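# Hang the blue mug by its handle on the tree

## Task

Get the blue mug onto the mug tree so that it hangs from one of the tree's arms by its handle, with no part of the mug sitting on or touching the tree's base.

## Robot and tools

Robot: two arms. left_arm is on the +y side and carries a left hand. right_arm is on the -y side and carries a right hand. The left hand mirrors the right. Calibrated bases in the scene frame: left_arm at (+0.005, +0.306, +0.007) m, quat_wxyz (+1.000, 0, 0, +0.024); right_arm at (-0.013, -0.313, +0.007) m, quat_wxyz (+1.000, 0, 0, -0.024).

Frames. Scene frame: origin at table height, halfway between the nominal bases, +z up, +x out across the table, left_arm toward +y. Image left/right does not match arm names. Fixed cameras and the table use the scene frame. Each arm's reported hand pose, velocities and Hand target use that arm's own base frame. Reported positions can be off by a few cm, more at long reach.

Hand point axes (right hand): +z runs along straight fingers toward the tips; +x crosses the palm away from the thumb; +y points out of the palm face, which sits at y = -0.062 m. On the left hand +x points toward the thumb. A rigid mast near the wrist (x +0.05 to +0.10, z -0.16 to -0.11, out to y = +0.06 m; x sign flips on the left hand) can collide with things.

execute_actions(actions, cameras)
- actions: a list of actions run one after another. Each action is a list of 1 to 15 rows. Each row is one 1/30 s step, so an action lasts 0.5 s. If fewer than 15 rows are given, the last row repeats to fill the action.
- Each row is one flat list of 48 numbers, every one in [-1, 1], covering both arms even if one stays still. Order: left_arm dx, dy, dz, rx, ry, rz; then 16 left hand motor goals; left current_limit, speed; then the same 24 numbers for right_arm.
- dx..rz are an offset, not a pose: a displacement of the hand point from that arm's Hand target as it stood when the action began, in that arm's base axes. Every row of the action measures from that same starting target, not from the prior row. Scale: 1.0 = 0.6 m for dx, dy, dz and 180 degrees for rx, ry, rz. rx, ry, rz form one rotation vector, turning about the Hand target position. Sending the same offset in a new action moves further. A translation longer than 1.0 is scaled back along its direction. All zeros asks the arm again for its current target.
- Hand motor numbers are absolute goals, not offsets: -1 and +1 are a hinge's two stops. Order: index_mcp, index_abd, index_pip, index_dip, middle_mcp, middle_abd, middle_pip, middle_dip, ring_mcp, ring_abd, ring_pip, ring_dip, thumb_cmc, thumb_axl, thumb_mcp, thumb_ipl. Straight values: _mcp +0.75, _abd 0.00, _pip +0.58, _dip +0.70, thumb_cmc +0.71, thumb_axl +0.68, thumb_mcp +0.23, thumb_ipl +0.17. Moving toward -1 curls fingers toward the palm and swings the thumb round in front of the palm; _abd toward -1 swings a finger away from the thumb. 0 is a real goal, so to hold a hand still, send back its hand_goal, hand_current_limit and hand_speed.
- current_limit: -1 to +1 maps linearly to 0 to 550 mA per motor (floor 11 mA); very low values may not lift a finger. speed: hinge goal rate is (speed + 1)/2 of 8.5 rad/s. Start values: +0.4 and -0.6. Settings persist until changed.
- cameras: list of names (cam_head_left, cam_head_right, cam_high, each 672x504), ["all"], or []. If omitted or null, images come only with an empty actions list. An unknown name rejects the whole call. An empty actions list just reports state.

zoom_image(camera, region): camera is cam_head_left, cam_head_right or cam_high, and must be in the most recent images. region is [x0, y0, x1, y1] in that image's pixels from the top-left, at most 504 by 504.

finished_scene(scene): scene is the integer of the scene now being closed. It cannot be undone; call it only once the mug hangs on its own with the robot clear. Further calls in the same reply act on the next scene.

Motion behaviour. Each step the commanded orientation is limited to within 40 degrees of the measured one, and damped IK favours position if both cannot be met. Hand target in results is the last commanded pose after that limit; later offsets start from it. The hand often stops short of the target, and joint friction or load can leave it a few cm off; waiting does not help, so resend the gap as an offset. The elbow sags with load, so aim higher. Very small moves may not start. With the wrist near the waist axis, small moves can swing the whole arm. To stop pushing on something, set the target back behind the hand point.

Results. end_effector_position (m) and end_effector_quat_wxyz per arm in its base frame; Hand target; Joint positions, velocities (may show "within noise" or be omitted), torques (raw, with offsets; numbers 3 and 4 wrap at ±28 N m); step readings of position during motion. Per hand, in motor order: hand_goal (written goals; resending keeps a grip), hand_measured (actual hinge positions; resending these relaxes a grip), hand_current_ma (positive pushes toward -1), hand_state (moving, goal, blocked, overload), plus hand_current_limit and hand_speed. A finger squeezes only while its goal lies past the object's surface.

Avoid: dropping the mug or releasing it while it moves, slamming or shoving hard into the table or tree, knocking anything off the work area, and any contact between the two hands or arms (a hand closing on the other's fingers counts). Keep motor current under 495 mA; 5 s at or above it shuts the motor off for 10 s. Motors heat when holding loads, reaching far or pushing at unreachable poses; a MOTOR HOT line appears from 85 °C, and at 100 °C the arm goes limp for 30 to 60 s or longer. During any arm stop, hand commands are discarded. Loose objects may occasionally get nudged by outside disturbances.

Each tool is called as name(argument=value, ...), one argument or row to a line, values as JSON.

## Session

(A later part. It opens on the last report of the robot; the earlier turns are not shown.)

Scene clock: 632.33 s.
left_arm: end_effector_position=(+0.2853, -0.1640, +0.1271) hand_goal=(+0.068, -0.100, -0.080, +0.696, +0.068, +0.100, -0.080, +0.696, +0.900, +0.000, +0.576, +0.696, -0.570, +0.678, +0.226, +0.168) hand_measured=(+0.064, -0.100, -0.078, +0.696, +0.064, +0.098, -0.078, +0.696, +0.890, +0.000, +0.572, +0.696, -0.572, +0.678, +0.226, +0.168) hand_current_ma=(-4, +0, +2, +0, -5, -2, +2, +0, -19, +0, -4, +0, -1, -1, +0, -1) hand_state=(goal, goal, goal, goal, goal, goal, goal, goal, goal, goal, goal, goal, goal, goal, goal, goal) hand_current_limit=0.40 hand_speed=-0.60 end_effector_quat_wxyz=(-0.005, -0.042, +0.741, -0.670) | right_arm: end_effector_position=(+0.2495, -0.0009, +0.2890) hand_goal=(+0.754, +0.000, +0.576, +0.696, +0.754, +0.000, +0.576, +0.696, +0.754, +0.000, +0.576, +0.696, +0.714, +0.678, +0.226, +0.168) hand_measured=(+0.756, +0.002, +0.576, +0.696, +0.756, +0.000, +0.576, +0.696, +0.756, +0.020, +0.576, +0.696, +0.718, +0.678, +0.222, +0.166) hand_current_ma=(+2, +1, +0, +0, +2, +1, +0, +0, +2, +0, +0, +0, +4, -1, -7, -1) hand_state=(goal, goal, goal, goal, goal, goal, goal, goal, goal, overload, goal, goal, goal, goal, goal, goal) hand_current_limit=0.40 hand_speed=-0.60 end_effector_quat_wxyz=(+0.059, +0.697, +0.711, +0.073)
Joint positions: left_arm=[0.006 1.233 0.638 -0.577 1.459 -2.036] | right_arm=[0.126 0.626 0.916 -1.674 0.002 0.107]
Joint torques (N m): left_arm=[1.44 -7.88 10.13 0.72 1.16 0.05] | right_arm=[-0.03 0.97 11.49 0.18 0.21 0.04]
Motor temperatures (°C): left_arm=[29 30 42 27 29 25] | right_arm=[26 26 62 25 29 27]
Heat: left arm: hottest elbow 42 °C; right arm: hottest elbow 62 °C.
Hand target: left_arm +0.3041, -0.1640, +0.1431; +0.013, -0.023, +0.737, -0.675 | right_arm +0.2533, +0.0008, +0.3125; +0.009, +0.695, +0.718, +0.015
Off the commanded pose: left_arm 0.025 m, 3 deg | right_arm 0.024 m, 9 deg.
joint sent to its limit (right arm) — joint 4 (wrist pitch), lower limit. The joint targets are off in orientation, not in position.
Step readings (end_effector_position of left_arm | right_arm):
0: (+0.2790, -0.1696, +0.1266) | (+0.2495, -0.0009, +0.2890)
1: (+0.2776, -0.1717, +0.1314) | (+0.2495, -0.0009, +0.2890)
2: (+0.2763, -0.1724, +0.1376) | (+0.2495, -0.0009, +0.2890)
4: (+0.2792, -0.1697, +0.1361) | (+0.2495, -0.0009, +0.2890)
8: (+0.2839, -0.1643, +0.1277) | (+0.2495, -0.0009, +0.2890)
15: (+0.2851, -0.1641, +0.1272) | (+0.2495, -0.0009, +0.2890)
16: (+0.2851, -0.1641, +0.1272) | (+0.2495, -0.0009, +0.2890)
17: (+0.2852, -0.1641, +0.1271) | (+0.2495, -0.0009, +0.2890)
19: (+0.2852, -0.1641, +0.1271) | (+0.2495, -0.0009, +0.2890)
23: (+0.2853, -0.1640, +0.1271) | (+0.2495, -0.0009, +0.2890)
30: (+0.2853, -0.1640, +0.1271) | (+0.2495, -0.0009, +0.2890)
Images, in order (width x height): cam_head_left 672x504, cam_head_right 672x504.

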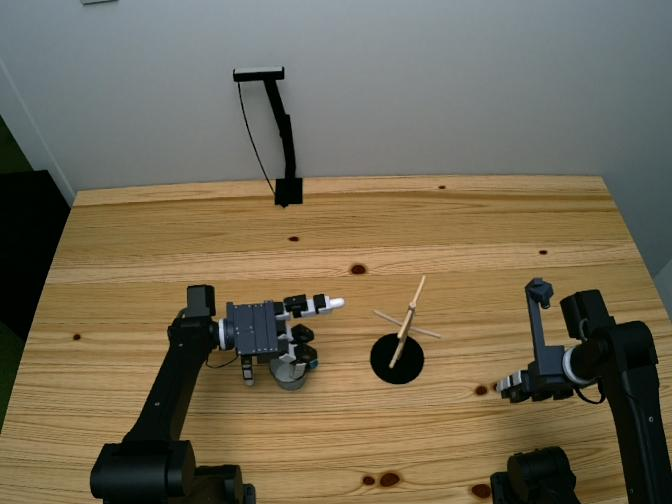

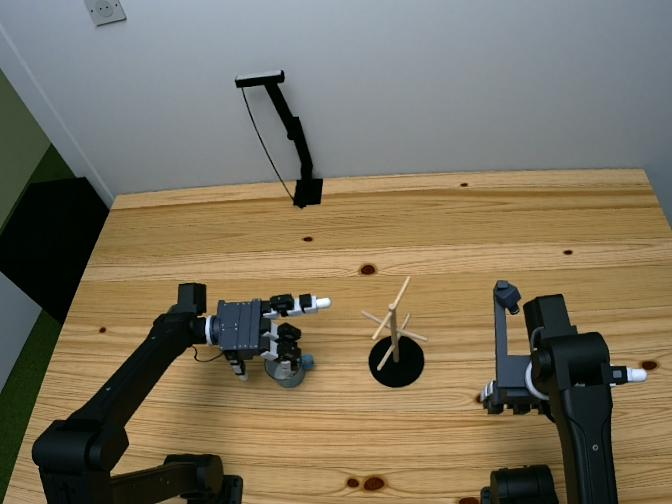

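execute_actions(
  actions=[
    [[0.02,0.008,0,0,0,0, 0.0685,-0.1,-0.08,0.696,0.0685,0.1,-0.08,0.696,0.9,0,0.576,0.696,-0.571,0.678,0.226,0.168,0.4,-0.6, 0,0,0,0,0,0, 0.754,0,0.576,0.696,0.754,0,0.576,0.696,0.754,0,0.576,0.696,0.714,0.678,0.226,0.168,0.4,-0.6]],
  ],
  cameras=[],
)

Scene clock: 642.33 s.
left_arm: end_effector_position=(+0.2978, -0.1611, +0.1289) hand_goal=(+0.068, -0.100, -0.080, +0.696, +0.068, +0.100, -0.080, +0.696, +0.900, +0.000, +0.576, +0.696, -0.570, +0.678, +0.226, +0.168) hand_measured=(+0.064, -0.100, -0.078, +0.696, +0.064, +0.098, -0.078, +0.696, +0.890, +0.000, +0.572, +0.696, -0.572, +0.678, +0.226, +0.168) hand_current_ma=(-4, +0, +2, +0, -5, -2, +2, +0, -19, +0, -4, +0, -1, -1, +0, -1) hand_state=(goal, goal, goal, goal, goal, goal, goal, goal, goal, goal, goal, goal, goal, goal, goal, goal) hand_current_limit=0.40 hand_speed=-0.60 end_effector_quat_wxyz=(+0.002, -0.035, +0.742, -0.670) | right_arm: end_effector_position=(+0.2495, -0.0009, +0.2890) hand_goal=(+0.754, +0.000, +0.576, +0.696, +0.754, +0.000, +0.576, +0.696, +0.754, +0.000, +0.576, +0.696, +0.714, +0.678, +0.226, +0.168) hand_measured=(+0.756, +0.002, +0.576, +0.696, +0.756, +0.000, +0.576, +0.696, +0.756, +0.020, +0.576, +0.696, +0.718, +0.678, +0.222, +0.166) hand_current_ma=(+2, +1, +0, +0, +2, +1, +0, +0, +2, +0, +0, +0, +4, -1, -7, -1) hand_state=(goal, goal, goal, goal, goal, goal, goal, goal, goal, overload, goal, goal, goal, goal, goal, goal) hand_current_limit=0.40 hand_speed=-0.60 end_effector_quat_wxyz=(+0.059, +0.697, +0.711, +0.073)
Joint positions: left_arm=[0.014 1.269 0.68 -0.649 1.462 -1.95] | right_arm=[0.126 0.626 0.916 -1.674 0.002 0.107]
Joint torques (N m): left_arm=[1.96 -7.59 10.25 0.14 1.22 0.06] | right_arm=[0.03 1.2 11.52 0.17 0.19 0.04]
Motor temperatures (°C): left_arm=[29 30 45 27 30 25] | right_arm=[26 26 62 25 29 27]
Heat: left arm: hottest elbow 45 °C; right arm: hottest elbow 62 °C.
Hand target: left_arm +0.3160, -0.1593, +0.1430; +0.013, -0.023, +0.737, -0.675 | right_arm +0.2533, +0.0008, +0.3125; +0.009, +0.695, +0.718, +0.015
Off the commanded pose: left_arm 0.023 m, 2 deg | right_arm 0.024 m, 9 deg.
joint sent to its limit (right arm) — joint 4 (wrist pitch), lower limit. The joint targets are off in orientation, not in position.
Step readings (end_effector_position of left_arm | right_arm):
0: (+0.2853, -0.1640, +0.1271) | (+0.2495, -0.0009, +0.2890)
1: (+0.2859, -0.1638, +0.1273) | (+0.2495, -0.0009, +0.2890)
2: (+0.2880, -0.1629, +0.1276) | (+0.2495, -0.0009, +0.2890)
4: (+0.2936, -0.1617, +0.1289) | (+0.2495, -0.0009, +0.2890)
8: (+0.2991, -0.1614, +0.1303) | (+0.2495, -0.0009, +0.2890)
15: (+0.2977, -0.1612, +0.1296) | (+0.2495, -0.0009, +0.2890)
No camera images: "cameras" was empty.

execute_actions(
  actions=[
    [[0,0,-0.05,0,0,0, 0.0685,-0.1,-0.08,0.696,0.0685,0.1,-0.08,0.696,0.9,0,0.576,0.696,-0.571,0.678,0.226,0.168,0.4,-0.6, 0,0,0,0,0,0, 0.754,0,0.576,0.696,0.754,0,0.576,0.696,0.754,0,0.576,0.696,0.714,0.678,0.226,0.168,0.4,-0.6]],
  ],
  cameras=["cam_head_left","cam_head_right"],
)

zoom_image(
  camera="cam_head_left",
  region=[220, 300, 360, 405],
)

zoom_image(
  camera="cam_head_right",
  region=[220, 300, 360, 405],
)

Scene clock: 649.87 s.
left_arm: end_effector_position=(+0.3037, -0.1611, +0.1056) hand_goal=(+0.068, -0.100, -0.080, +0.696, +0.068, +0.100, -0.080, +0.696, +0.900, +0.000, +0.576, +0.696, -0.570, +0.678, +0.226, +0.168) hand_measured=(+0.064, -0.100, -0.078, +0.696, +0.064, +0.098, -0.078, +0.696, +0.890, +0.000, +0.572, +0.696, -0.572, +0.678, +0.226, +0.168) hand_current_ma=(-5, +0, +2, +0, -5, -2, +2, +0, -19, +0, -4, +0, -1, -1, +0, -1) hand_state=(goal, goal, goal, goal, goal, goal, goal, goal, goal, goal, goal, goal, goal, goal, goal, goal) hand_current_limit=0.40 hand_speed=-0.60 end_effector_quat_wxyz=(-0.004, -0.036, +0.741, -0.671) | right_arm: end_effector_position=(+0.2495, -0.0009, +0.2890) hand_goal=(+0.754, +0.000, +0.576, +0.696, +0.754, +0.000, +0.576, +0.696, +0.754, +0.000, +0.576, +0.696, +0.714, +0.678, +0.226, +0.168) hand_measured=(+0.756, +0.002, +0.576, +0.696, +0.756, +0.000, +0.576, +0.696, +0.756, +0.020, +0.576, +0.696, +0.718, +0.678, +0.222, +0.166) hand_current_ma=(+2, +1, +0, +0, +2, +1, +0, +0, +2, +0, +0, +0, +4, -1, -7, -1) hand_state=(goal, goal, goal, goal, goal, goal, goal, goal, goal, overload, goal, goal, goal, goal, goal, goal) hand_current_limit=0.40 hand_speed=-0.60 end_effector_quat_wxyz=(+0.059, +0.697, +0.711, +0.073)
Joint positions: left_arm=[0.014 1.351 0.68 -0.635 1.467 -1.892] | right_arm=[0.126 0.626 0.916 -1.674 0.002 0.107]
Joint torques (N m): left_arm=[1.9 -9.47 7.75 1.02 1.1 0.05] | right_arm=[0.32 1.08 11.58 0.18 0.21 0.04]
Motor temperatures (°C): left_arm=[29 30 45 27 31 25] | right_arm=[26 26 63 25 29 27]
Heat: left arm: hottest elbow 45 °C; right arm: hottest elbow 63 °C.
Hand target: left_arm +0.3160, -0.1593, +0.1129; +0.013, -0.023, +0.737, -0.675 | right_arm +0.2533, +0.0008, +0.3125; +0.009, +0.695, +0.718, +0.015
Off the commanded pose: left_arm 0.014 m, 2 deg | right_arm 0.024 m, 9 deg.
joint sent to its limit (right arm) — joint 4 (wrist pitch), lower limit. The joint targets are off in orientation, not in position.
Step readings (end_effector_position of left_arm | right_arm):
0: (+0.2978, -0.1611, +0.1289) | (+0.2495, -0.0009, +0.2890)
1: (+0.2982, -0.1612, +0.1281) | (+0.2495, -0.0009, +0.2890)
2: (+0.2994, -0.1615, +0.1258) | (+0.2495, -0.0009, +0.2890)
4: (+0.3016, -0.1613, +0.1172) | (+0.2495, -0.0009, +0.2890)
8: (+0.3022, -0.1613, +0.1064) | (+0.2495, -0.0009, +0.2890)
15: (+0.3033, -0.1612, +0.1057) | (+0.2495, -0.0009, +0.2890)
Images, in order (width x height): cam_head_left 672x504, cam_head_right 672x504.

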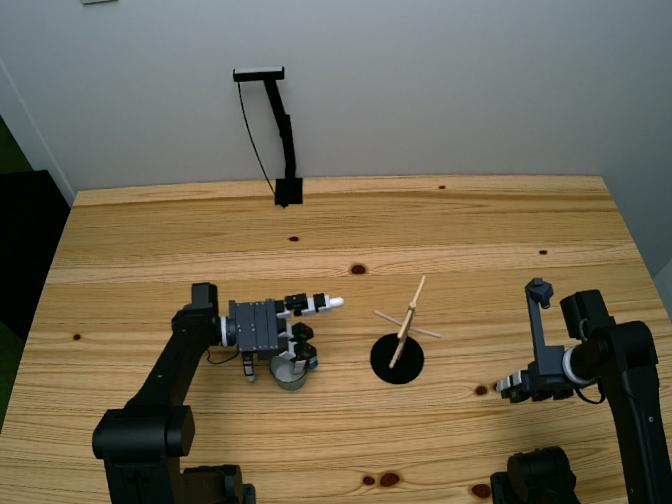

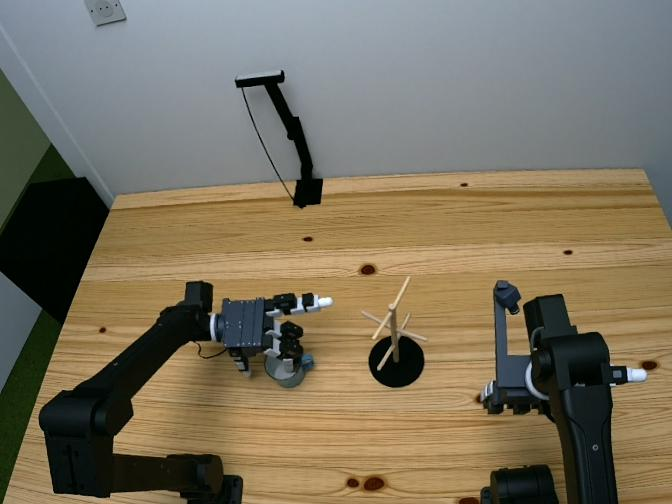

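Scaled by 3.600 from the camera's 672x504 image, which has a finer 960x720 frame.

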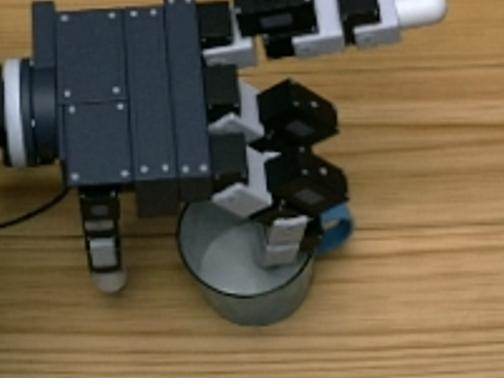

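Scaled by 3.600 from the camera's 672x504 image, which has a finer 960x720 frame.

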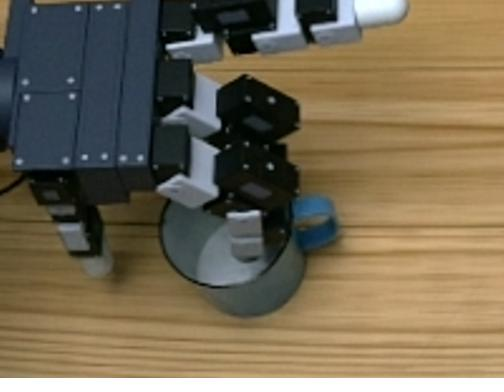

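execute_actions(
  actions=[
    [[-0.005,0.01,-0.06,0,0,0, 0.0685,-0.1,-0.08,0.696,0.0685,0.1,-0.08,0.696,0.9,0,0.576,0.696,-0.571,0.678,0.226,0.168,0.4,-0.6, 0,0,0,0,0,0, 0.754,0,0.576,0.696,0.754,0,0.576,0.696,0.754,0,0.576,0.696,0.714,0.678,0.226,0.168,0.4,-0.6]],
  ],
  cameras=["cam_head_left","cam_head_right"],
)

zoom_image(
  camera="cam_head_left",
  region=[220, 300, 360, 405],
)

zoom_image(
  camera="cam_head_right",
  region=[220, 300, 360, 405],
)

Scene clock: 660.83 s.
left_arm: end_effector_position=(+0.3119, -0.1598, +0.0935) hand_goal=(+0.068, -0.100, -0.080, +0.696, +0.068, +0.100, -0.080, +0.696, +0.900, +0.000, +0.576, +0.696, -0.570, +0.678, +0.226, +0.168) hand_measured=(+0.072, -0.100, -0.078, +0.696, +0.114, +0.086, -0.070, +0.702, +0.888, +0.000, +0.572, +0.696, -0.572, +0.678, +0.226, +0.168) hand_current_ma=(+6, +0, +2, +0, +138, -22, +18, +8, -21, +0, -4, +0, -1, -1, +0, -1) hand_state=(goal, goal, goal, goal, blocked, goal, goal, goal, goal, goal, goal, goal, goal, goal, goal, goal) hand_current_limit=0.40 hand_speed=-0.60 end_effector_quat_wxyz=(+0.024, -0.005, +0.726, -0.687) | right_arm: end_effector_position=(+0.2495, -0.0009, +0.2890) hand_goal=(+0.754, +0.000, +0.576, +0.696, +0.754, +0.000, +0.576, +0.696, +0.754, +0.000, +0.576, +0.696, +0.714, +0.678, +0.226, +0.168) hand_measured=(+0.756, +0.002, +0.576, +0.696, +0.756, +0.000, +0.576, +0.696, +0.756, +0.020, +0.576, +0.696, +0.718, +0.678, +0.222, +0.166) hand_current_ma=(+2, +1, +0, +0, +2, +1, +0, +0, +2, +0, +0, +0, +4, -1, -7, -1) hand_state=(goal, goal, goal, goal, goal, goal, goal, goal, goal, overload, goal, goal, goal, goal, goal, goal) hand_current_limit=0.40 hand_speed=-0.60 end_effector_quat_wxyz=(+0.059, +0.697, +0.711, +0.073)
Joint positions: left_arm=[0.031 1.401 0.672 -0.629 1.516 -1.755] | right_arm=[0.126 0.626 0.916 -1.674 0.002 0.107]
Joint torques (N m): left_arm=[1.96 -6.42 6.11 -0.13 0 0.07] | right_arm=[0.03 0.97 11.52 0.17 0.18 0.03]
Motor temperatures (°C): left_arm=[29 30 45 27 31 25] | right_arm=[26 26 63 25 29 27]
Heat: left arm: hottest elbow 45 °C; right arm: hottest elbow 63 °C.
Hand target: left_arm +0.3130, -0.1533, +0.0770; +0.013, -0.023, +0.737, -0.675 | right_arm +0.2533, +0.0008, +0.3125; +0.009, +0.695, +0.718, +0.015
Off the commanded pose: left_arm 0.018 m, 3 deg | right_arm 0.024 m, 9 deg.
joint sent to its limit (right arm) — joint 4 (wrist pitch), lower limit. The joint targets are off in orientation, not in position.
Step readings (end_effector_position of left_arm | right_arm):
0: (+0.3037, -0.1611, +0.1056) | (+0.2495, -0.0009, +0.2890)
1: (+0.3041, -0.1607, +0.1042) | (+0.2495, -0.0009, +0.2890)
2: (+0.3057, -0.1597, +0.1004) | (+0.2495, -0.0009, +0.2890)
4: (+0.3068, -0.1606, +0.0982) | (+0.2495, -0.0009, +0.2890)
8: (+0.3103, -0.1598, +0.0947) | (+0.2495, -0.0009, +0.2890)
15: (+0.3117, -0.1597, +0.0935) | (+0.2495, -0.0009, +0.2890)
Images, in order (width x height): cam_head_left 672x504, cam_head_right 672x504.

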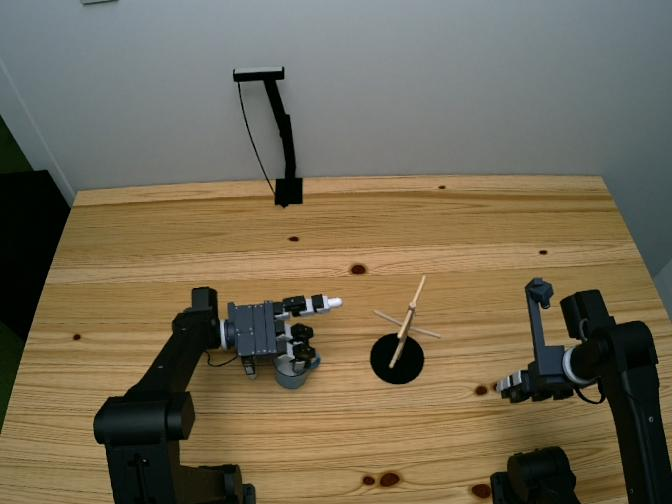

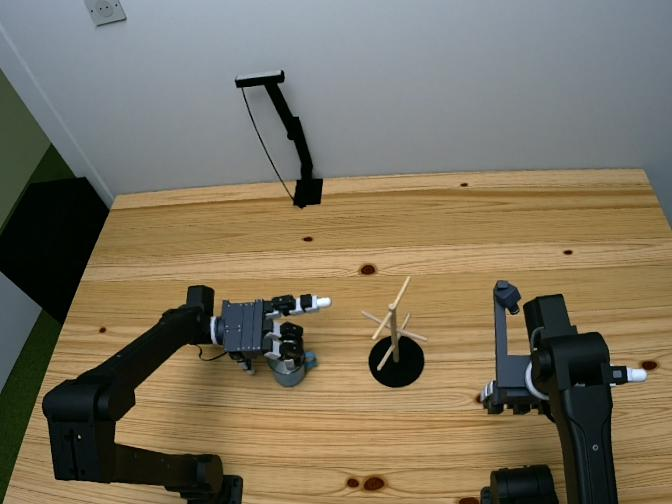

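Scaled by 3.600 from the camera's 672x504 image, which has a finer 960x720 frame.

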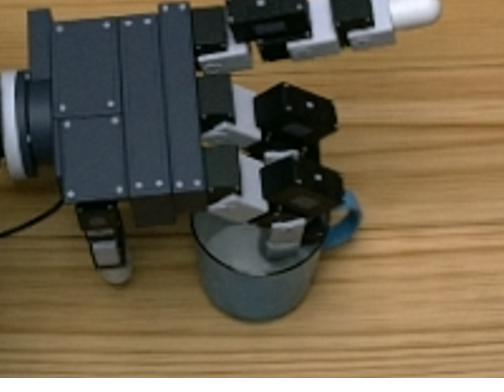

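Scaled by 3.600 from the camera's 672x504 image, which has a finer 960x720 frame.

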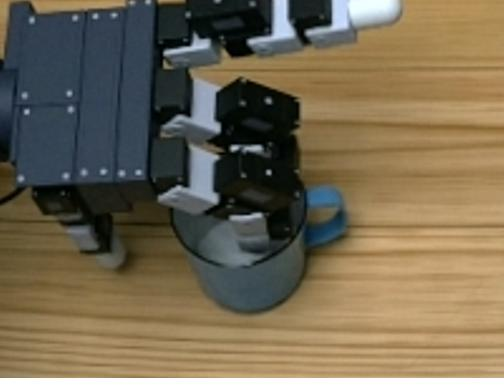

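execute_actions(
  actions=[
    [[-0.008,0,0.03,0,0,0, 0.0685,-0.1,-0.08,0.696,0.0685,0.1,-0.08,0.696,0.9,0,0.576,0.696,-0.571,0.678,0.226,0.168,0.4,-0.6, 0,0,0,0,0,0, 0.754,0,0.576,0.696,0.754,0,0.576,0.696,0.754,0,0.576,0.696,0.714,0.678,0.226,0.168,0.4,-0.6]],
    [[-0.02,0,0.03,0,0,0, 0.0685,-0.1,-0.08,0.696,0.0685,0.1,-0.08,0.696,0.9,0,0.576,0.696,-0.571,0.678,0.226,0.168,0.4,-0.6, 0,0,0,0,0,0, 0.754,0,0.576,0.696,0.754,0,0.576,0.696,0.754,0,0.576,0.696,0.714,0.678,0.226,0.168,0.4,-0.6]],
  ],
  cameras=["cam_head_left","cam_head_right"],
)

zoom_image(
  camera="cam_head_left",
  region=[220, 300, 360, 405],
)

zoom_image(
  camera="cam_head_right",
  region=[220, 300, 360, 405],
)

Scene clock: 673.83 s.
left_arm: end_effector_position=(+0.2882, -0.1571, +0.1086) hand_goal=(+0.068, -0.100, -0.080, +0.696, +0.068, +0.100, -0.080, +0.696, +0.900, +0.000, +0.576, +0.696, -0.570, +0.678, +0.226, +0.168) hand_measured=(+0.066, -0.100, -0.078, +0.696, +0.066, +0.096, -0.080, +0.698, +0.888, +0.000, +0.572, +0.696, -0.572, +0.678, +0.226, +0.168) hand_current_ma=(-4, +0, +2, +0, -3, -5, +0, +3, -21, +0, -4, +0, -1, -1, +0, -1) hand_state=(goal, goal, goal, goal, goal, goal, goal, goal, goal, goal, goal, goal, goal, goal, goal, goal) hand_current_limit=0.40 hand_speed=-0.60 end_effector_quat_wxyz=(+0.005, -0.025, +0.737, -0.675) | right_arm: end_effector_position=(+0.2495, -0.0009, +0.2890) hand_goal=(+0.754, +0.000, +0.576, +0.696, +0.754, +0.000, +0.576, +0.696, +0.754, +0.000, +0.576, +0.696, +0.714, +0.678, +0.226, +0.168) hand_measured=(+0.756, +0.002, +0.576, +0.696, +0.756, +0.000, +0.576, +0.696, +0.756, +0.020, +0.576, +0.696, +0.718, +0.678, +0.222, +0.166) hand_current_ma=(+2, +1, +0, +0, +2, +1, +0, +0, +2, +0, +0, +0, +4, -1, -7, -1) hand_state=(goal, goal, goal, goal, goal, goal, goal, goal, goal, overload, goal, goal, goal, goal, goal, goal) hand_current_limit=0.40 hand_speed=-0.60 end_effector_quat_wxyz=(+0.059, +0.697, +0.711, +0.073)
Joint positions: left_arm=[0.032 1.326 0.67 -0.81 1.482 -1.703] | right_arm=[0.126 0.626 0.916 -1.674 0.002 0.107]
Joint torques (N m): left_arm=[2.14 -8.7 7.49 -0.16 0.72 0.05] | right_arm=[-0.03 1.08 11.54 0.17 0.19 0.05]
Motor temperatures (°C): left_arm=[29 30 44 27 29 25] | right_arm=[26 26 63 25 29 27]
Heat: left arm: hottest elbow 44 °C; right arm: hottest elbow 63 °C.
Hand target: left_arm +0.2962, -0.1533, +0.1130; +0.013, -0.023, +0.737, -0.675 | right_arm +0.2533, +0.0008, +0.3125; +0.009, +0.695, +0.718, +0.015
Off the commanded pose: left_arm 0.010 m, 1 deg | right_arm 0.024 m, 9 deg.
joint sent to its limit (right arm) — joint 4 (wrist pitch), lower limit. The joint targets are off in orientation, not in position.
Step readings (end_effector_position of left_arm | right_arm):
0: (+0.3119, -0.1598, +0.0935) | (+0.2495, -0.0009, +0.2890)
1: (+0.3114, -0.1598, +0.0941) | (+0.2495, -0.0009, +0.2890)
2: (+0.3099, -0.1596, +0.0949) | (+0.2495, -0.0009, +0.2890)
4: (+0.3083, -0.1584, +0.0955) | (+0.2495, -0.0009, +0.2890)
8: (+0.3050, -0.1585, +0.0973) | (+0.2495, -0.0009, +0.2890)
15: (+0.3019, -0.1588, +0.0978) | (+0.2495, -0.0009, +0.2890)
16: (+0.3016, -0.1586, +0.0983) | (+0.2495, -0.0009, +0.2890)
17: (+0.2997, -0.1578, +0.1003) | (+0.2495, -0.0009, +0.2890)
19: (+0.2963, -0.1572, +0.1046) | (+0.2495, -0.0009, +0.2890)
23: (+0.2913, -0.1573, +0.1091) | (+0.2495, -0.0009, +0.2890)
30: (+0.2881, -0.1571, +0.1088) | (+0.2495, -0.0009, +0.2890)
Images, in order (width x height): cam_head_left 672x504, cam_head_right 672x504.

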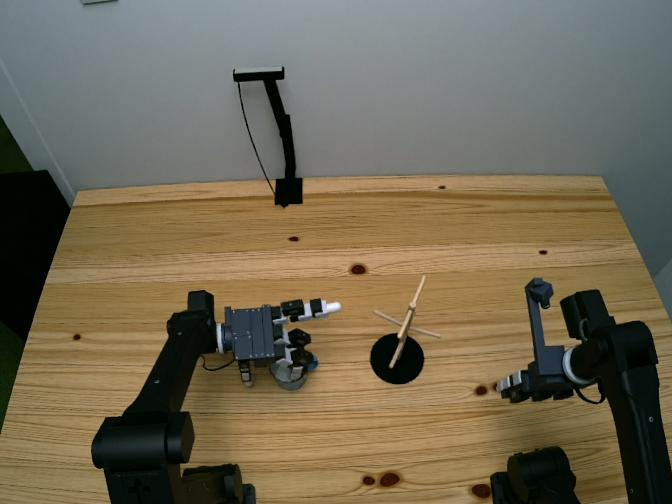

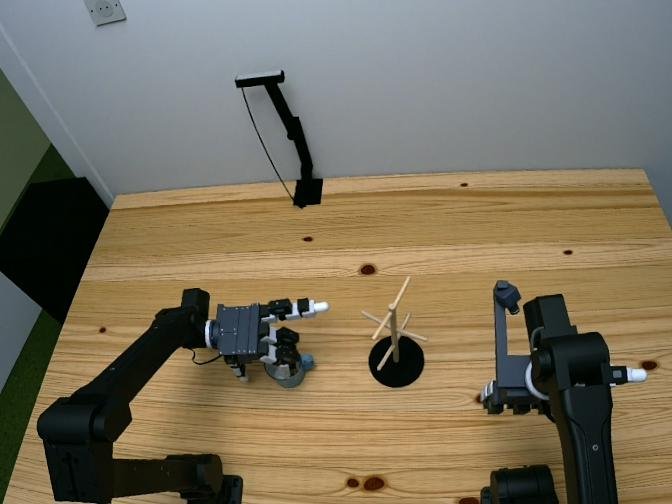

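Scaled by 3.600 from the camera's 672x504 image, which has a finer 960x720 frame.

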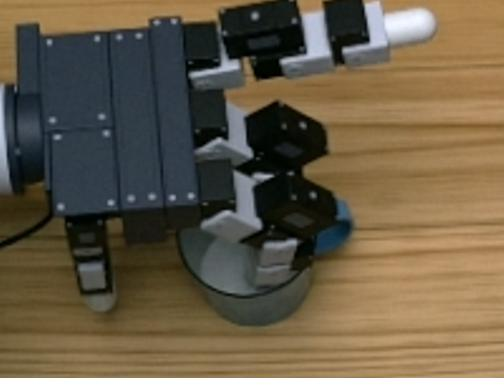

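Scaled by 3.600 from the camera's 672x504 image, which has a finer 960x720 frame.

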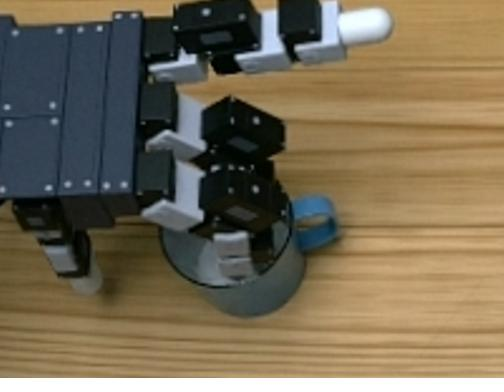

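execute_actions(
  actions=[
    [[0.018,0.017,0.005,0,0,0, 0.0685,-0.1,-0.08,0.696,0.0685,0.1,-0.08,0.696,0.9,0,0.576,0.696,-0.571,0.678,0.226,0.168,0.4,-0.6, 0,0,0,0,0,0, 0.754,0,0.576,0.696,0.754,0,0.576,0.696,0.754,0,0.576,0.696,0.714,0.678,0.226,0.168,0.4,-0.6]],
  ],
  cameras=["cam_head_left","cam_head_right"],
)

zoom_image(
  camera="cam_head_left",
  region=[220, 300, 360, 405],
)

zoom_image(
  camera="cam_head_right",
  region=[220, 300, 360, 405],
)

Scene clock: 687.17 s.
left_arm: end_effector_position=(+0.2908, -0.1476, +0.1078) hand_goal=(+0.068, -0.100, -0.080, +0.696, +0.068, +0.100, -0.080, +0.696, +0.900, +0.000, +0.576, +0.696, -0.570, +0.678, +0.226, +0.168) hand_measured=(+0.066, -0.100, -0.078, +0.696, +0.066, +0.096, -0.080, +0.698, +0.888, +0.000, +0.572, +0.696, -0.572, +0.678, +0.226, +0.168) hand_current_ma=(-4, +0, +2, +0, -3, -4, +0, +3, -21, +0, -4, +0, -1, -1, +0, -1) hand_state=(goal, goal, goal, goal, goal, goal, goal, goal, goal, goal, goal, goal, goal, goal, goal, goal) hand_current_limit=0.40 hand_speed=-0.60 end_effector_quat_wxyz=(+0.006, -0.031, +0.738, -0.674) | right_arm: end_effector_position=(+0.2495, -0.0009, +0.2890) hand_goal=(+0.754, +0.000, +0.576, +0.696, +0.754, +0.000, +0.576, +0.696, +0.754, +0.000, +0.576, +0.696, +0.714, +0.678, +0.226, +0.168) hand_measured=(+0.756, +0.002, +0.576, +0.696, +0.756, +0.000, +0.576, +0.696, +0.756, +0.020, +0.576, +0.696, +0.718, +0.678, +0.222, +0.166) hand_current_ma=(+2, +1, +0, +0, +2, +1, +0, +0, +2, +0, +0, +0, +4, -1, -7, -1) hand_state=(goal, goal, goal, goal, goal, goal, goal, goal, goal, overload, goal, goal, goal, goal, goal, goal) hand_current_limit=0.40 hand_speed=-0.60 end_effector_quat_wxyz=(+0.059, +0.697, +0.711, +0.073)
Joint positions: left_arm=[0.062 1.373 0.714 -1.018 1.477 -1.496] | right_arm=[0.126 0.626 0.916 -1.674 0.002 0.107]
Joint torques (N m): left_arm=[2.02 -8.29 9.01 -0.42 0.73 0.05] | right_arm=[0.32 1.08 11.55 0.18 0.2 0.05]
Motor temperatures (°C): left_arm=[29 30 45 27 29 25] | right_arm=[26 26 63 25 29 27]
Heat: left arm: hottest elbow 45 °C; right arm: hottest elbow 63 °C.
Hand target: left_arm +0.3070, -0.1431, +0.1160; +0.013, -0.023, +0.737, -0.675 | right_arm +0.2533, +0.0008, +0.3125; +0.009, +0.695, +0.718, +0.015
Off the commanded pose: left_arm 0.019 m, 1 deg | right_arm 0.024 m, 9 deg.
joint sent to its limit (right arm) — joint 4 (wrist pitch), lower limit. The joint targets are off in orientation, not in position.
Step readings (end_effector_position of left_arm | right_arm):
0: (+0.2882, -0.1571, +0.1086) | (+0.2495, -0.0009, +0.2890)
1: (+0.2882, -0.1558, +0.1086) | (+0.2495, -0.0009, +0.2890)
2: (+0.2883, -0.1530, +0.1087) | (+0.2495, -0.0009, +0.2890)
4: (+0.2869, -0.1508, +0.1086) | (+0.2495, -0.0009, +0.2890)
8: (+0.2867, -0.1481, +0.1082) | (+0.2495, -0.0009, +0.2890)
15: (+0.2876, -0.1479, +0.1089) | (+0.2495, -0.0009, +0.2890)
Images, in order (width x height): cam_head_left 672x504, cam_head_right 672x504.

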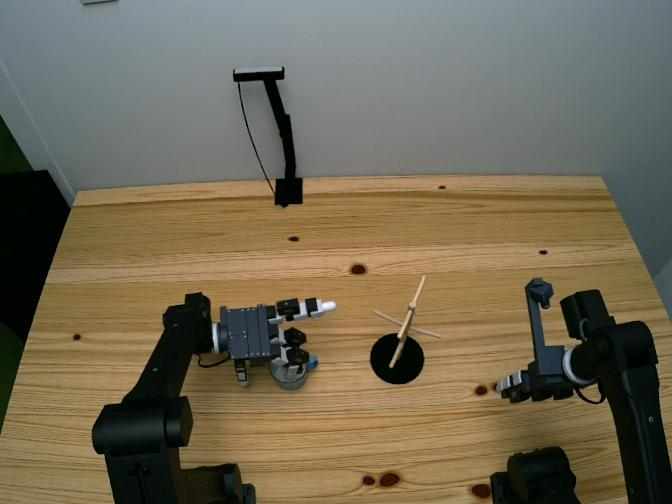

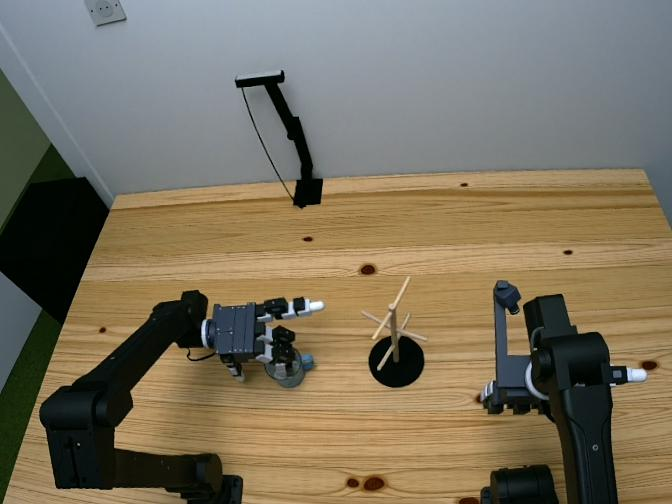

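Scaled by 3.600 from the camera's 672x504 image, which has a finer 960x720 frame.

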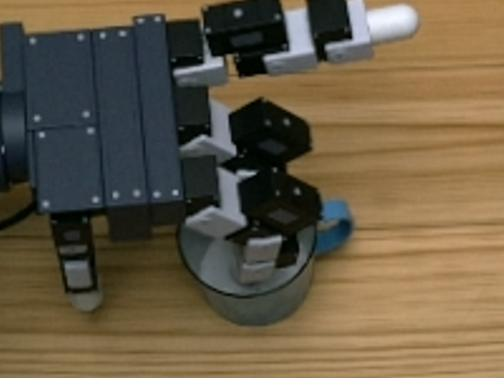

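Scaled by 3.600 from the camera's 672x504 image, which has a finer 960x720 frame.

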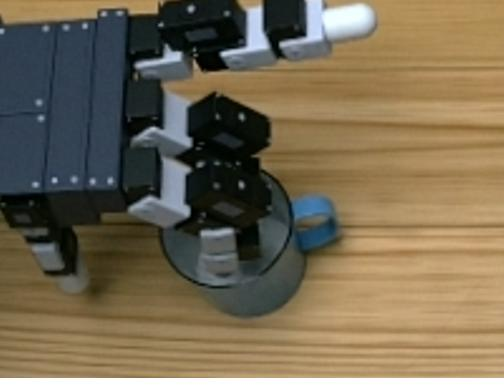

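execute_actions(
  actions=[
    [[0.008,-0.008,-0.01,0,0,0, 0.0685,-0.1,-0.08,0.696,0.0685,0.1,-0.08,0.696,0.9,0,0.576,0.696,-0.571,0.678,0.226,0.168,0.4,-0.6, 0,0,0,0,0,0, 0.754,0,0.576,0.696,0.754,0,0.576,0.696,0.754,0,0.576,0.696,0.714,0.678,0.226,0.168,0.4,-0.6]],
  ],
  cameras=["all"],
)

zoom_image(
  camera="cam_head_right",
  region=[200, 200, 380, 335],
)

zoom_image(
  camera="cam_head_left",
  region=[200, 200, 380, 335],
)

Scene clock: 716.07 s.
left_arm: end_effector_position=(+0.2922, -0.1475, +0.1016) hand_goal=(+0.068, -0.100, -0.080, +0.696, +0.068, +0.100, -0.080, +0.696, +0.900, +0.000, +0.576, +0.696, -0.570, +0.678, +0.226, +0.168) hand_measured=(+0.066, -0.100, -0.078, +0.696, +0.066, +0.096, -0.080, +0.698, +0.888, +0.000, +0.572, +0.696, -0.572, +0.678, +0.226, +0.168) hand_current_ma=(-4, +0, +2, +0, -3, -4, +0, +3, -21, +0, -4, +0, -1, -1, +0, -1) hand_state=(goal, goal, goal, goal, goal, goal, goal, goal, goal, goal, goal, goal, goal, goal, goal, goal) hand_current_limit=0.40 hand_speed=-0.60 end_effector_quat_wxyz=(-0.006, -0.042, +0.738, -0.674) | right_arm: end_effector_position=(+0.2495, -0.0009, +0.2890) hand_goal=(+0.754, +0.000, +0.576, +0.696, +0.754, +0.000, +0.576, +0.696, +0.754, +0.000, +0.576, +0.696, +0.714, +0.678, +0.226, +0.168) hand_measured=(+0.756, +0.002, +0.576, +0.696, +0.756, +0.000, +0.576, +0.696, +0.756, +0.020, +0.576, +0.696, +0.718, +0.678, +0.222, +0.166) hand_current_ma=(+2, +1, +0, +0, +2, +1, +0, +0, +2, +0, +0, +0, +4, -1, -7, -1) hand_state=(goal, goal, goal, goal, goal, goal, goal, goal, goal, overload, goal, goal, goal, goal, goal, goal) hand_current_limit=0.40 hand_speed=-0.60 end_effector_quat_wxyz=(+0.059, +0.697, +0.711, +0.073)
Joint positions: left_arm=[0.062 1.407 0.723 -1.028 1.477 -1.494] | right_arm=[0.126 0.626 0.916 -1.674 0.002 0.107]
Joint torques (N m): left_arm=[0.79 -9 8.76 0.44 0.9 0.03] | right_arm=[0.15 0.91 11.55 0.17 0.21 0.07]
Motor temperatures (°C): left_arm=[29 30 46 27 29 25] | right_arm=[26 26 64 25 29 27]
Heat: left arm: hottest elbow 46 °C; right arm: hottest elbow 64 °C.
Hand target: left_arm +0.3119, -0.1479, +0.1100; +0.013, -0.023, +0.737, -0.675 | right_arm +0.2533, +0.0008, +0.3125; +0.009, +0.695, +0.718, +0.015
Off the commanded pose: left_arm 0.021 m, 3 deg | right_arm 0.024 m, 9 deg.
joint sent to its limit (right arm) — joint 4 (wrist pitch), lower limit. The joint targets are off in orientation, not in position.
Step readings (end_effector_position of left_arm | right_arm):
0: (+0.2909, -0.1476, +0.1077) | (+0.2495, -0.0009, +0.2890)
1: (+0.2906, -0.1476, +0.1075) | (+0.2495, -0.0009, +0.2890)
2: (+0.2904, -0.1476, +0.1072) | (+0.2495, -0.0009, +0.2890)
4: (+0.2918, -0.1475, +0.1048) | (+0.2495, -0.0009, +0.2890)
8: (+0.2922, -0.1475, +0.1017) | (+0.2495, -0.0009, +0.2890)
15: (+0.2922, -0.1475, +0.1016) | (+0.2495, -0.0009, +0.2890)

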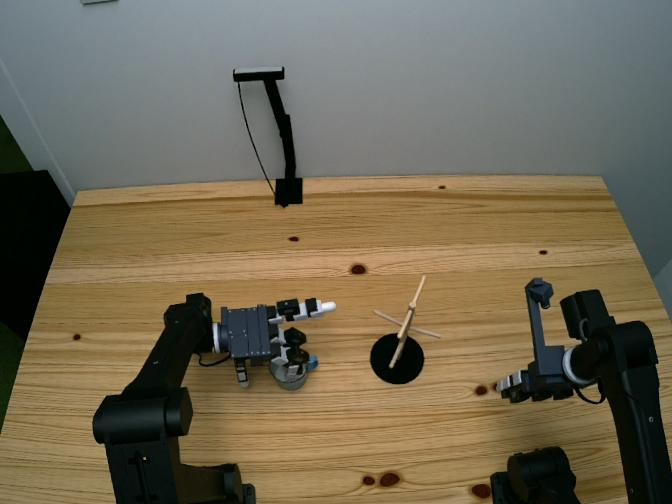

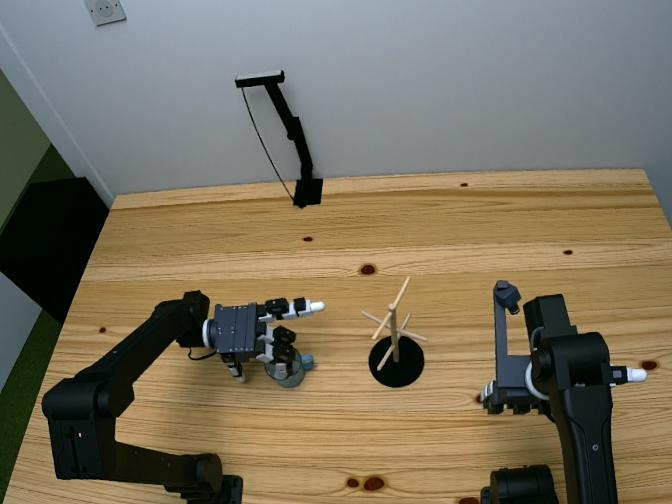

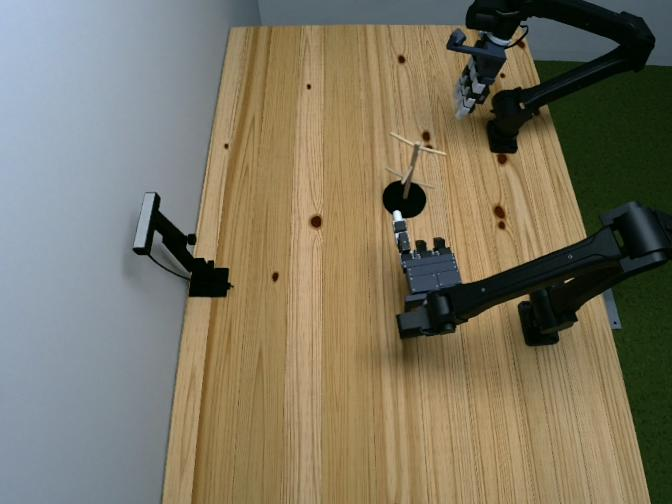

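Scaled by 2.800 from the camera's 672x504 image, which has a finer 960x720 frame.

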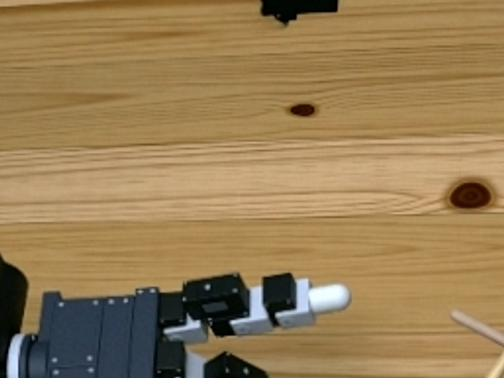

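Scaled by 2.800 from the camera's 672x504 image, which has a finer 960x720 frame.

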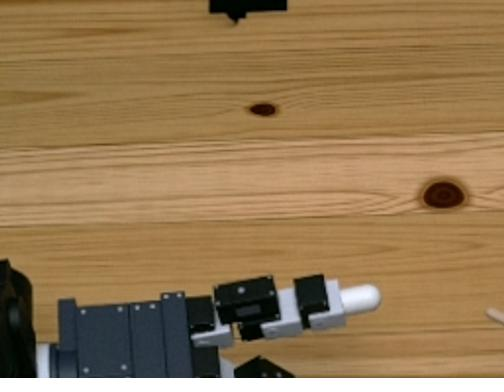

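zoom_image(
  camera="cam_head_right",
  region=[220, 310, 360, 415],
)

zoom_image(
  camera="cam_head_left",
  region=[220, 310, 360, 415],
)

Scaled by 3.600 from the camera's 672x504 image, which has a finer 960x720 frame.

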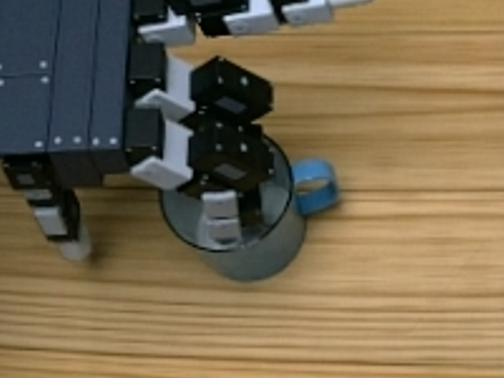

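Scaled by 3.600 from the camera's 672x504 image, which has a finer 960x720 frame.

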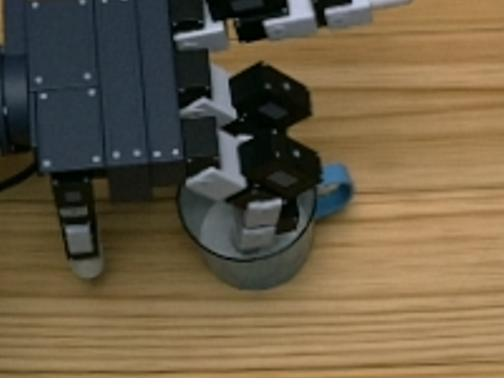

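execute_actions(
  actions=[
    [[0.002,-0.004,-0.025,0,0,0, 0.0685,-0.1,-0.08,0.696,0.0685,0.1,-0.08,0.696,0.9,0,0.576,0.696,-0.571,0.678,0.226,0.168,0.4,-0.6, 0,0,0,0,0,0, 0.754,0,0.576,0.696,0.754,0,0.576,0.696,0.754,0,0.576,0.696,0.714,0.678,0.226,0.168,0.4,-0.6]],
  ],
  cameras=["cam_head_left","cam_head_right"],
)

zoom_image(
  camera="cam_head_right",
  region=[220, 310, 360, 415],
)

zoom_image(
  camera="cam_head_left",
  region=[220, 310, 360, 415],
)

Scene clock: 732.13 s.
left_arm: end_effector_position=(+0.3022, -0.1470, +0.0911) hand_goal=(+0.068, -0.100, -0.080, +0.696, +0.068, +0.100, -0.080, +0.696, +0.900, +0.000, +0.576, +0.696, -0.570, +0.678, +0.226, +0.168) hand_measured=(+0.066, -0.100, -0.078, +0.696, +0.062, +0.104, -0.080, +0.698, +0.888, +0.000, +0.572, +0.696, -0.572, +0.678, +0.226, +0.168) hand_current_ma=(-4, +0, +2, +0, -8, +4, +0, +3, -21, +0, -4, +0, -1, -1, +0, -1) hand_state=(goal, goal, goal, goal, goal, goal, goal, goal, goal, goal, goal, goal, goal, goal, goal, goal) hand_current_limit=0.40 hand_speed=-0.60 end_effector_quat_wxyz=(-0.001, -0.040, +0.738, -0.673) | right_arm: end_effector_position=(+0.2495, -0.0009, +0.2890) hand_goal=(+0.754, +0.000, +0.576, +0.696, +0.754, +0.000, +0.576, +0.696, +0.754, +0.000, +0.576, +0.696, +0.714, +0.678, +0.226, +0.168) hand_measured=(+0.756, +0.002, +0.576, +0.696, +0.756, +0.000, +0.576, +0.696, +0.756, +0.020, +0.576, +0.696, +0.718, +0.678, +0.222, +0.166) hand_current_ma=(+2, +1, +0, +0, +2, +1, +0, +0, +2, +0, +0, +0, +4, -1, -7, -1) hand_state=(goal, goal, goal, goal, goal, goal, goal, goal, goal, overload, goal, goal, goal, goal, goal, goal) hand_current_limit=0.40 hand_speed=-0.60 end_effector_quat_wxyz=(+0.059, +0.697, +0.711, +0.073)
Joint positions: left_arm=[0.062 1.439 0.723 -0.942 1.477 -1.539] | right_arm=[0.126 0.626 0.916 -1.674 0.002 0.107]
Joint torques (N m): left_arm=[0.15 -9.93 6.94 1.01 0.96 -0.14] | right_arm=[0.09 1.2 11.56 0.24 0.2 0.05]
Motor temperatures (°C): left_arm=[29 30 44 27 30 25] | right_arm=[26 26 64 25 29 27]
Heat: left arm: hottest elbow 44 °C; right arm: hottest elbow 64 °C.
Hand target: left_arm +0.3131, -0.1503, +0.0950; +0.013, -0.023, +0.737, -0.675 | right_arm +0.2533, +0.0008, +0.3125; +0.009, +0.695, +0.718, +0.015
Off the commanded pose: left_arm 0.012 m, 3 deg | right_arm 0.024 m, 9 deg.
joint sent to its limit (right arm) — joint 4 (wrist pitch), lower limit. The joint targets are off in orientation, not in position.
Step readings (end_effector_position of left_arm | right_arm):
0: (+0.2922, -0.1475, +0.1016) | (+0.2495, -0.0009, +0.2890)
1: (+0.2927, -0.1475, +0.1012) | (+0.2495, -0.0009, +0.2890)
2: (+0.2950, -0.1473, +0.0994) | (+0.2495, -0.0009, +0.2890)
4: (+0.2996, -0.1471, +0.0948) | (+0.2495, -0.0009, +0.2890)
8: (+0.3012, -0.1470, +0.0910) | (+0.2495, -0.0009, +0.2890)
15: (+0.3024, -0.1469, +0.0909) | (+0.2495, -0.0009, +0.2890)
Images, in order (width x height): cam_head_left 672x504, cam_head_right 672x504.

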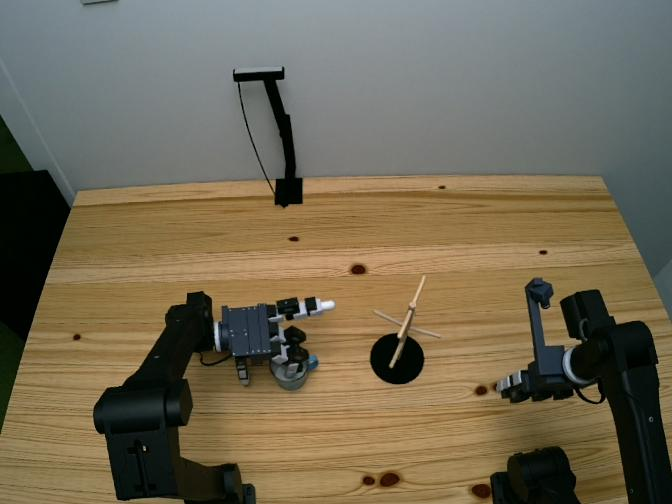

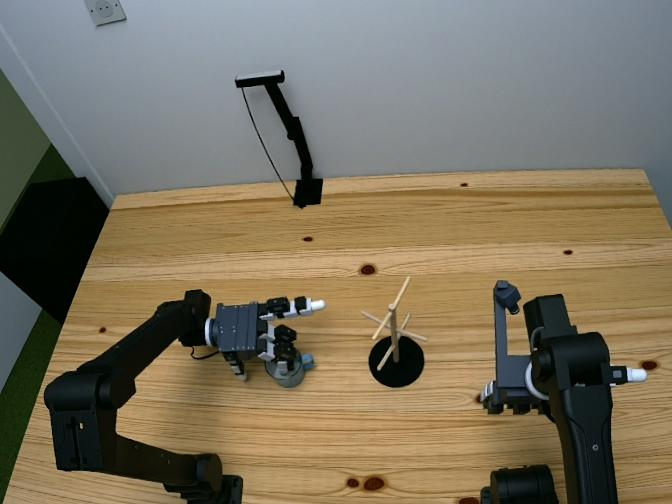

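Scaled by 3.600 from the camera's 672x504 image, which has a finer 960x720 frame.

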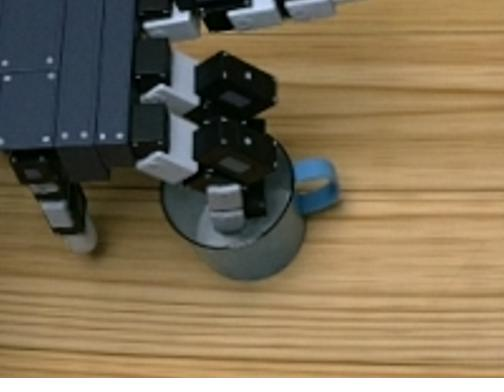

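Scaled by 3.600 from the camera's 672x504 image, which has a finer 960x720 frame.

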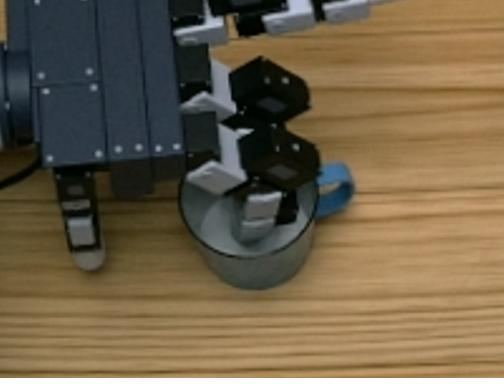

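execute_actions(
  actions=[
    [[-0.005,0.0,-0.04,0,0,0, 0.0685,-0.1,-0.08,0.696,0.0685,0.1,-0.08,0.696,0.9,0,0.576,0.696,-0.571,0.678,0.226,0.168,0.4,-0.6, 0,0,0,0,0,0, 0.754,0,0.576,0.696,0.754,0,0.576,0.696,0.754,0,0.576,0.696,0.714,0.678,0.226,0.168,0.4,-0.6]],
  ],
  cameras=["cam_head_left","cam_head_right"],
)

zoom_image(
  camera="cam_head_right",
  region=[220, 310, 360, 415],
)

zoom_image(
  camera="cam_head_left",
  region=[220, 310, 360, 415],
)

Scene clock: 739.83 s.
left_arm: end_effector_position=(+0.3053, -0.1468, +0.0700) hand_goal=(+0.068, -0.100, -0.080, +0.696, +0.068, +0.100, -0.080, +0.696, +0.900, +0.000, +0.576, +0.696, -0.570, +0.678, +0.226, +0.168) hand_measured=(+0.064, -0.100, -0.078, +0.696, +0.062, +0.106, -0.080, +0.698, +0.888, +0.000, +0.572, +0.696, -0.572, +0.678, +0.226, +0.168) hand_current_ma=(-5, +0, +2, +0, -9, +6, +0, +3, -21, +0, -4, +0, -1, -1, +0, -1) hand_state=(goal, goal, goal, goal, goal, goal, goal, goal, goal, goal, goal, goal, goal, goal, goal, goal) hand_current_limit=0.40 hand_speed=-0.60 end_effector_quat_wxyz=(+0.005, -0.035, +0.738, -0.673) | right_arm: end_effector_position=(+0.2495, -0.0009, +0.2890) hand_goal=(+0.754, +0.000, +0.576, +0.696, +0.754, +0.000, +0.576, +0.696, +0.754, +0.000, +0.576, +0.696, +0.714, +0.678, +0.226, +0.168) hand_measured=(+0.756, +0.002, +0.576, +0.696, +0.756, +0.000, +0.576, +0.696, +0.756, +0.020, +0.576, +0.696, +0.718, +0.678, +0.222, +0.166) hand_current_ma=(+2, +1, +0, +0, +2, +1, +0, +0, +2, +0, +0, +0, +4, -1, -7, -1) hand_state=(goal, goal, goal, goal, goal, goal, goal, goal, goal, overload, goal, goal, goal, goal, goal, goal) hand_current_limit=0.40 hand_speed=-0.60 end_effector_quat_wxyz=(+0.059, +0.697, +0.711, +0.073)
Joint positions: left_arm=[0.062 1.486 0.701 -0.853 1.477 -1.544] | right_arm=[0.126 0.626 0.916 -1.674 0.002 0.107]
Joint torques (N m): left_arm=[0.26 -10.23 5.64 1.02 0.94 -0.14] | right_arm=[0.03 1.14 11.55 0.18 0.2 0.06]
Motor temperatures (°C): left_arm=[29 30 44 27 30 25] | right_arm=[26 26 64 25 29 27]
Heat: left arm: hottest elbow 44 °C; right arm: hottest elbow 64 °C.
Hand target: left_arm +0.3101, -0.1503, +0.0711; +0.013, -0.023, +0.737, -0.675 | right_arm +0.2533, +0.0008, +0.3125; +0.009, +0.695, +0.718, +0.015
Off the commanded pose: left_arm 0.006 m, 2 deg | right_arm 0.024 m, 9 deg.
joint sent to its limit (right arm) — joint 4 (wrist pitch), lower limit. The joint targets are off in orientation, not in position.
Step readings (end_effector_position of left_arm | right_arm):
0: (+0.3022, -0.1470, +0.0911) | (+0.2495, -0.0009, +0.2890)
1: (+0.3025, -0.1469, +0.0898) | (+0.2495, -0.0009, +0.2890)
2: (+0.3040, -0.1469, +0.0869) | (+0.2495, -0.0009, +0.2890)
4: (+0.3046, -0.1468, +0.0801) | (+0.2495, -0.0009, +0.2890)
8: (+0.3031, -0.1469, +0.0708) | (+0.2495, -0.0009, +0.2890)
15: (+0.3051, -0.1468, +0.0700) | (+0.2495, -0.0009, +0.2890)
Images, in order (width x height): cam_head_left 672x504, cam_head_right 672x504.

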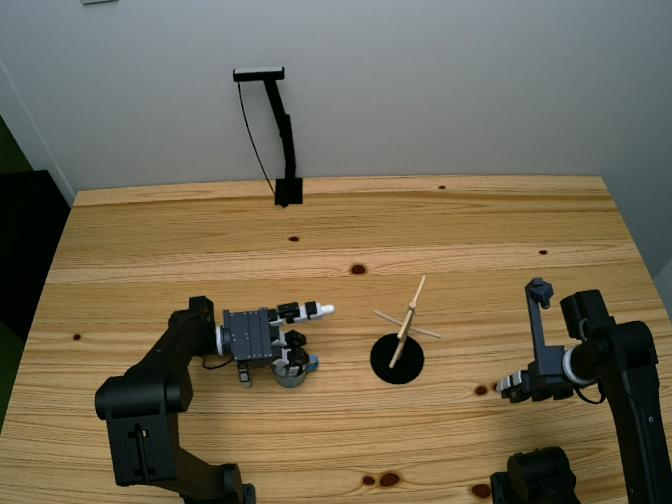

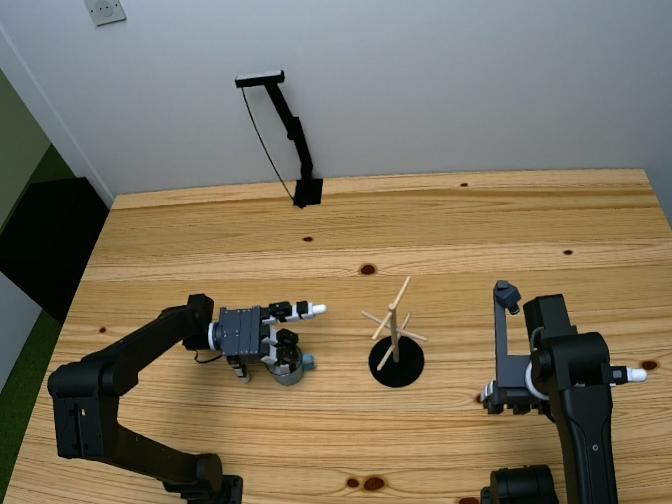

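Scaled by 3.600 from the camera's 672x504 image, which has a finer 960x720 frame.

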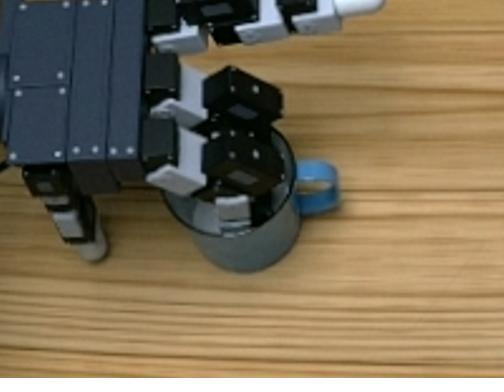

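Scaled by 3.600 from the camera's 672x504 image, which has a finer 960x720 frame.

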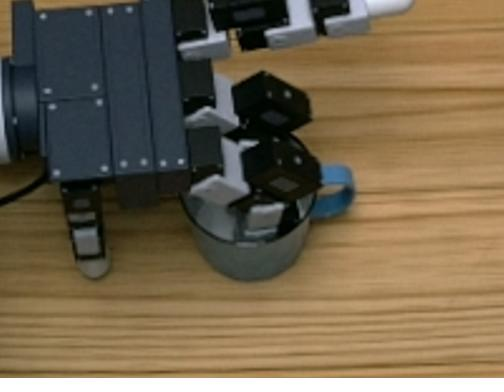

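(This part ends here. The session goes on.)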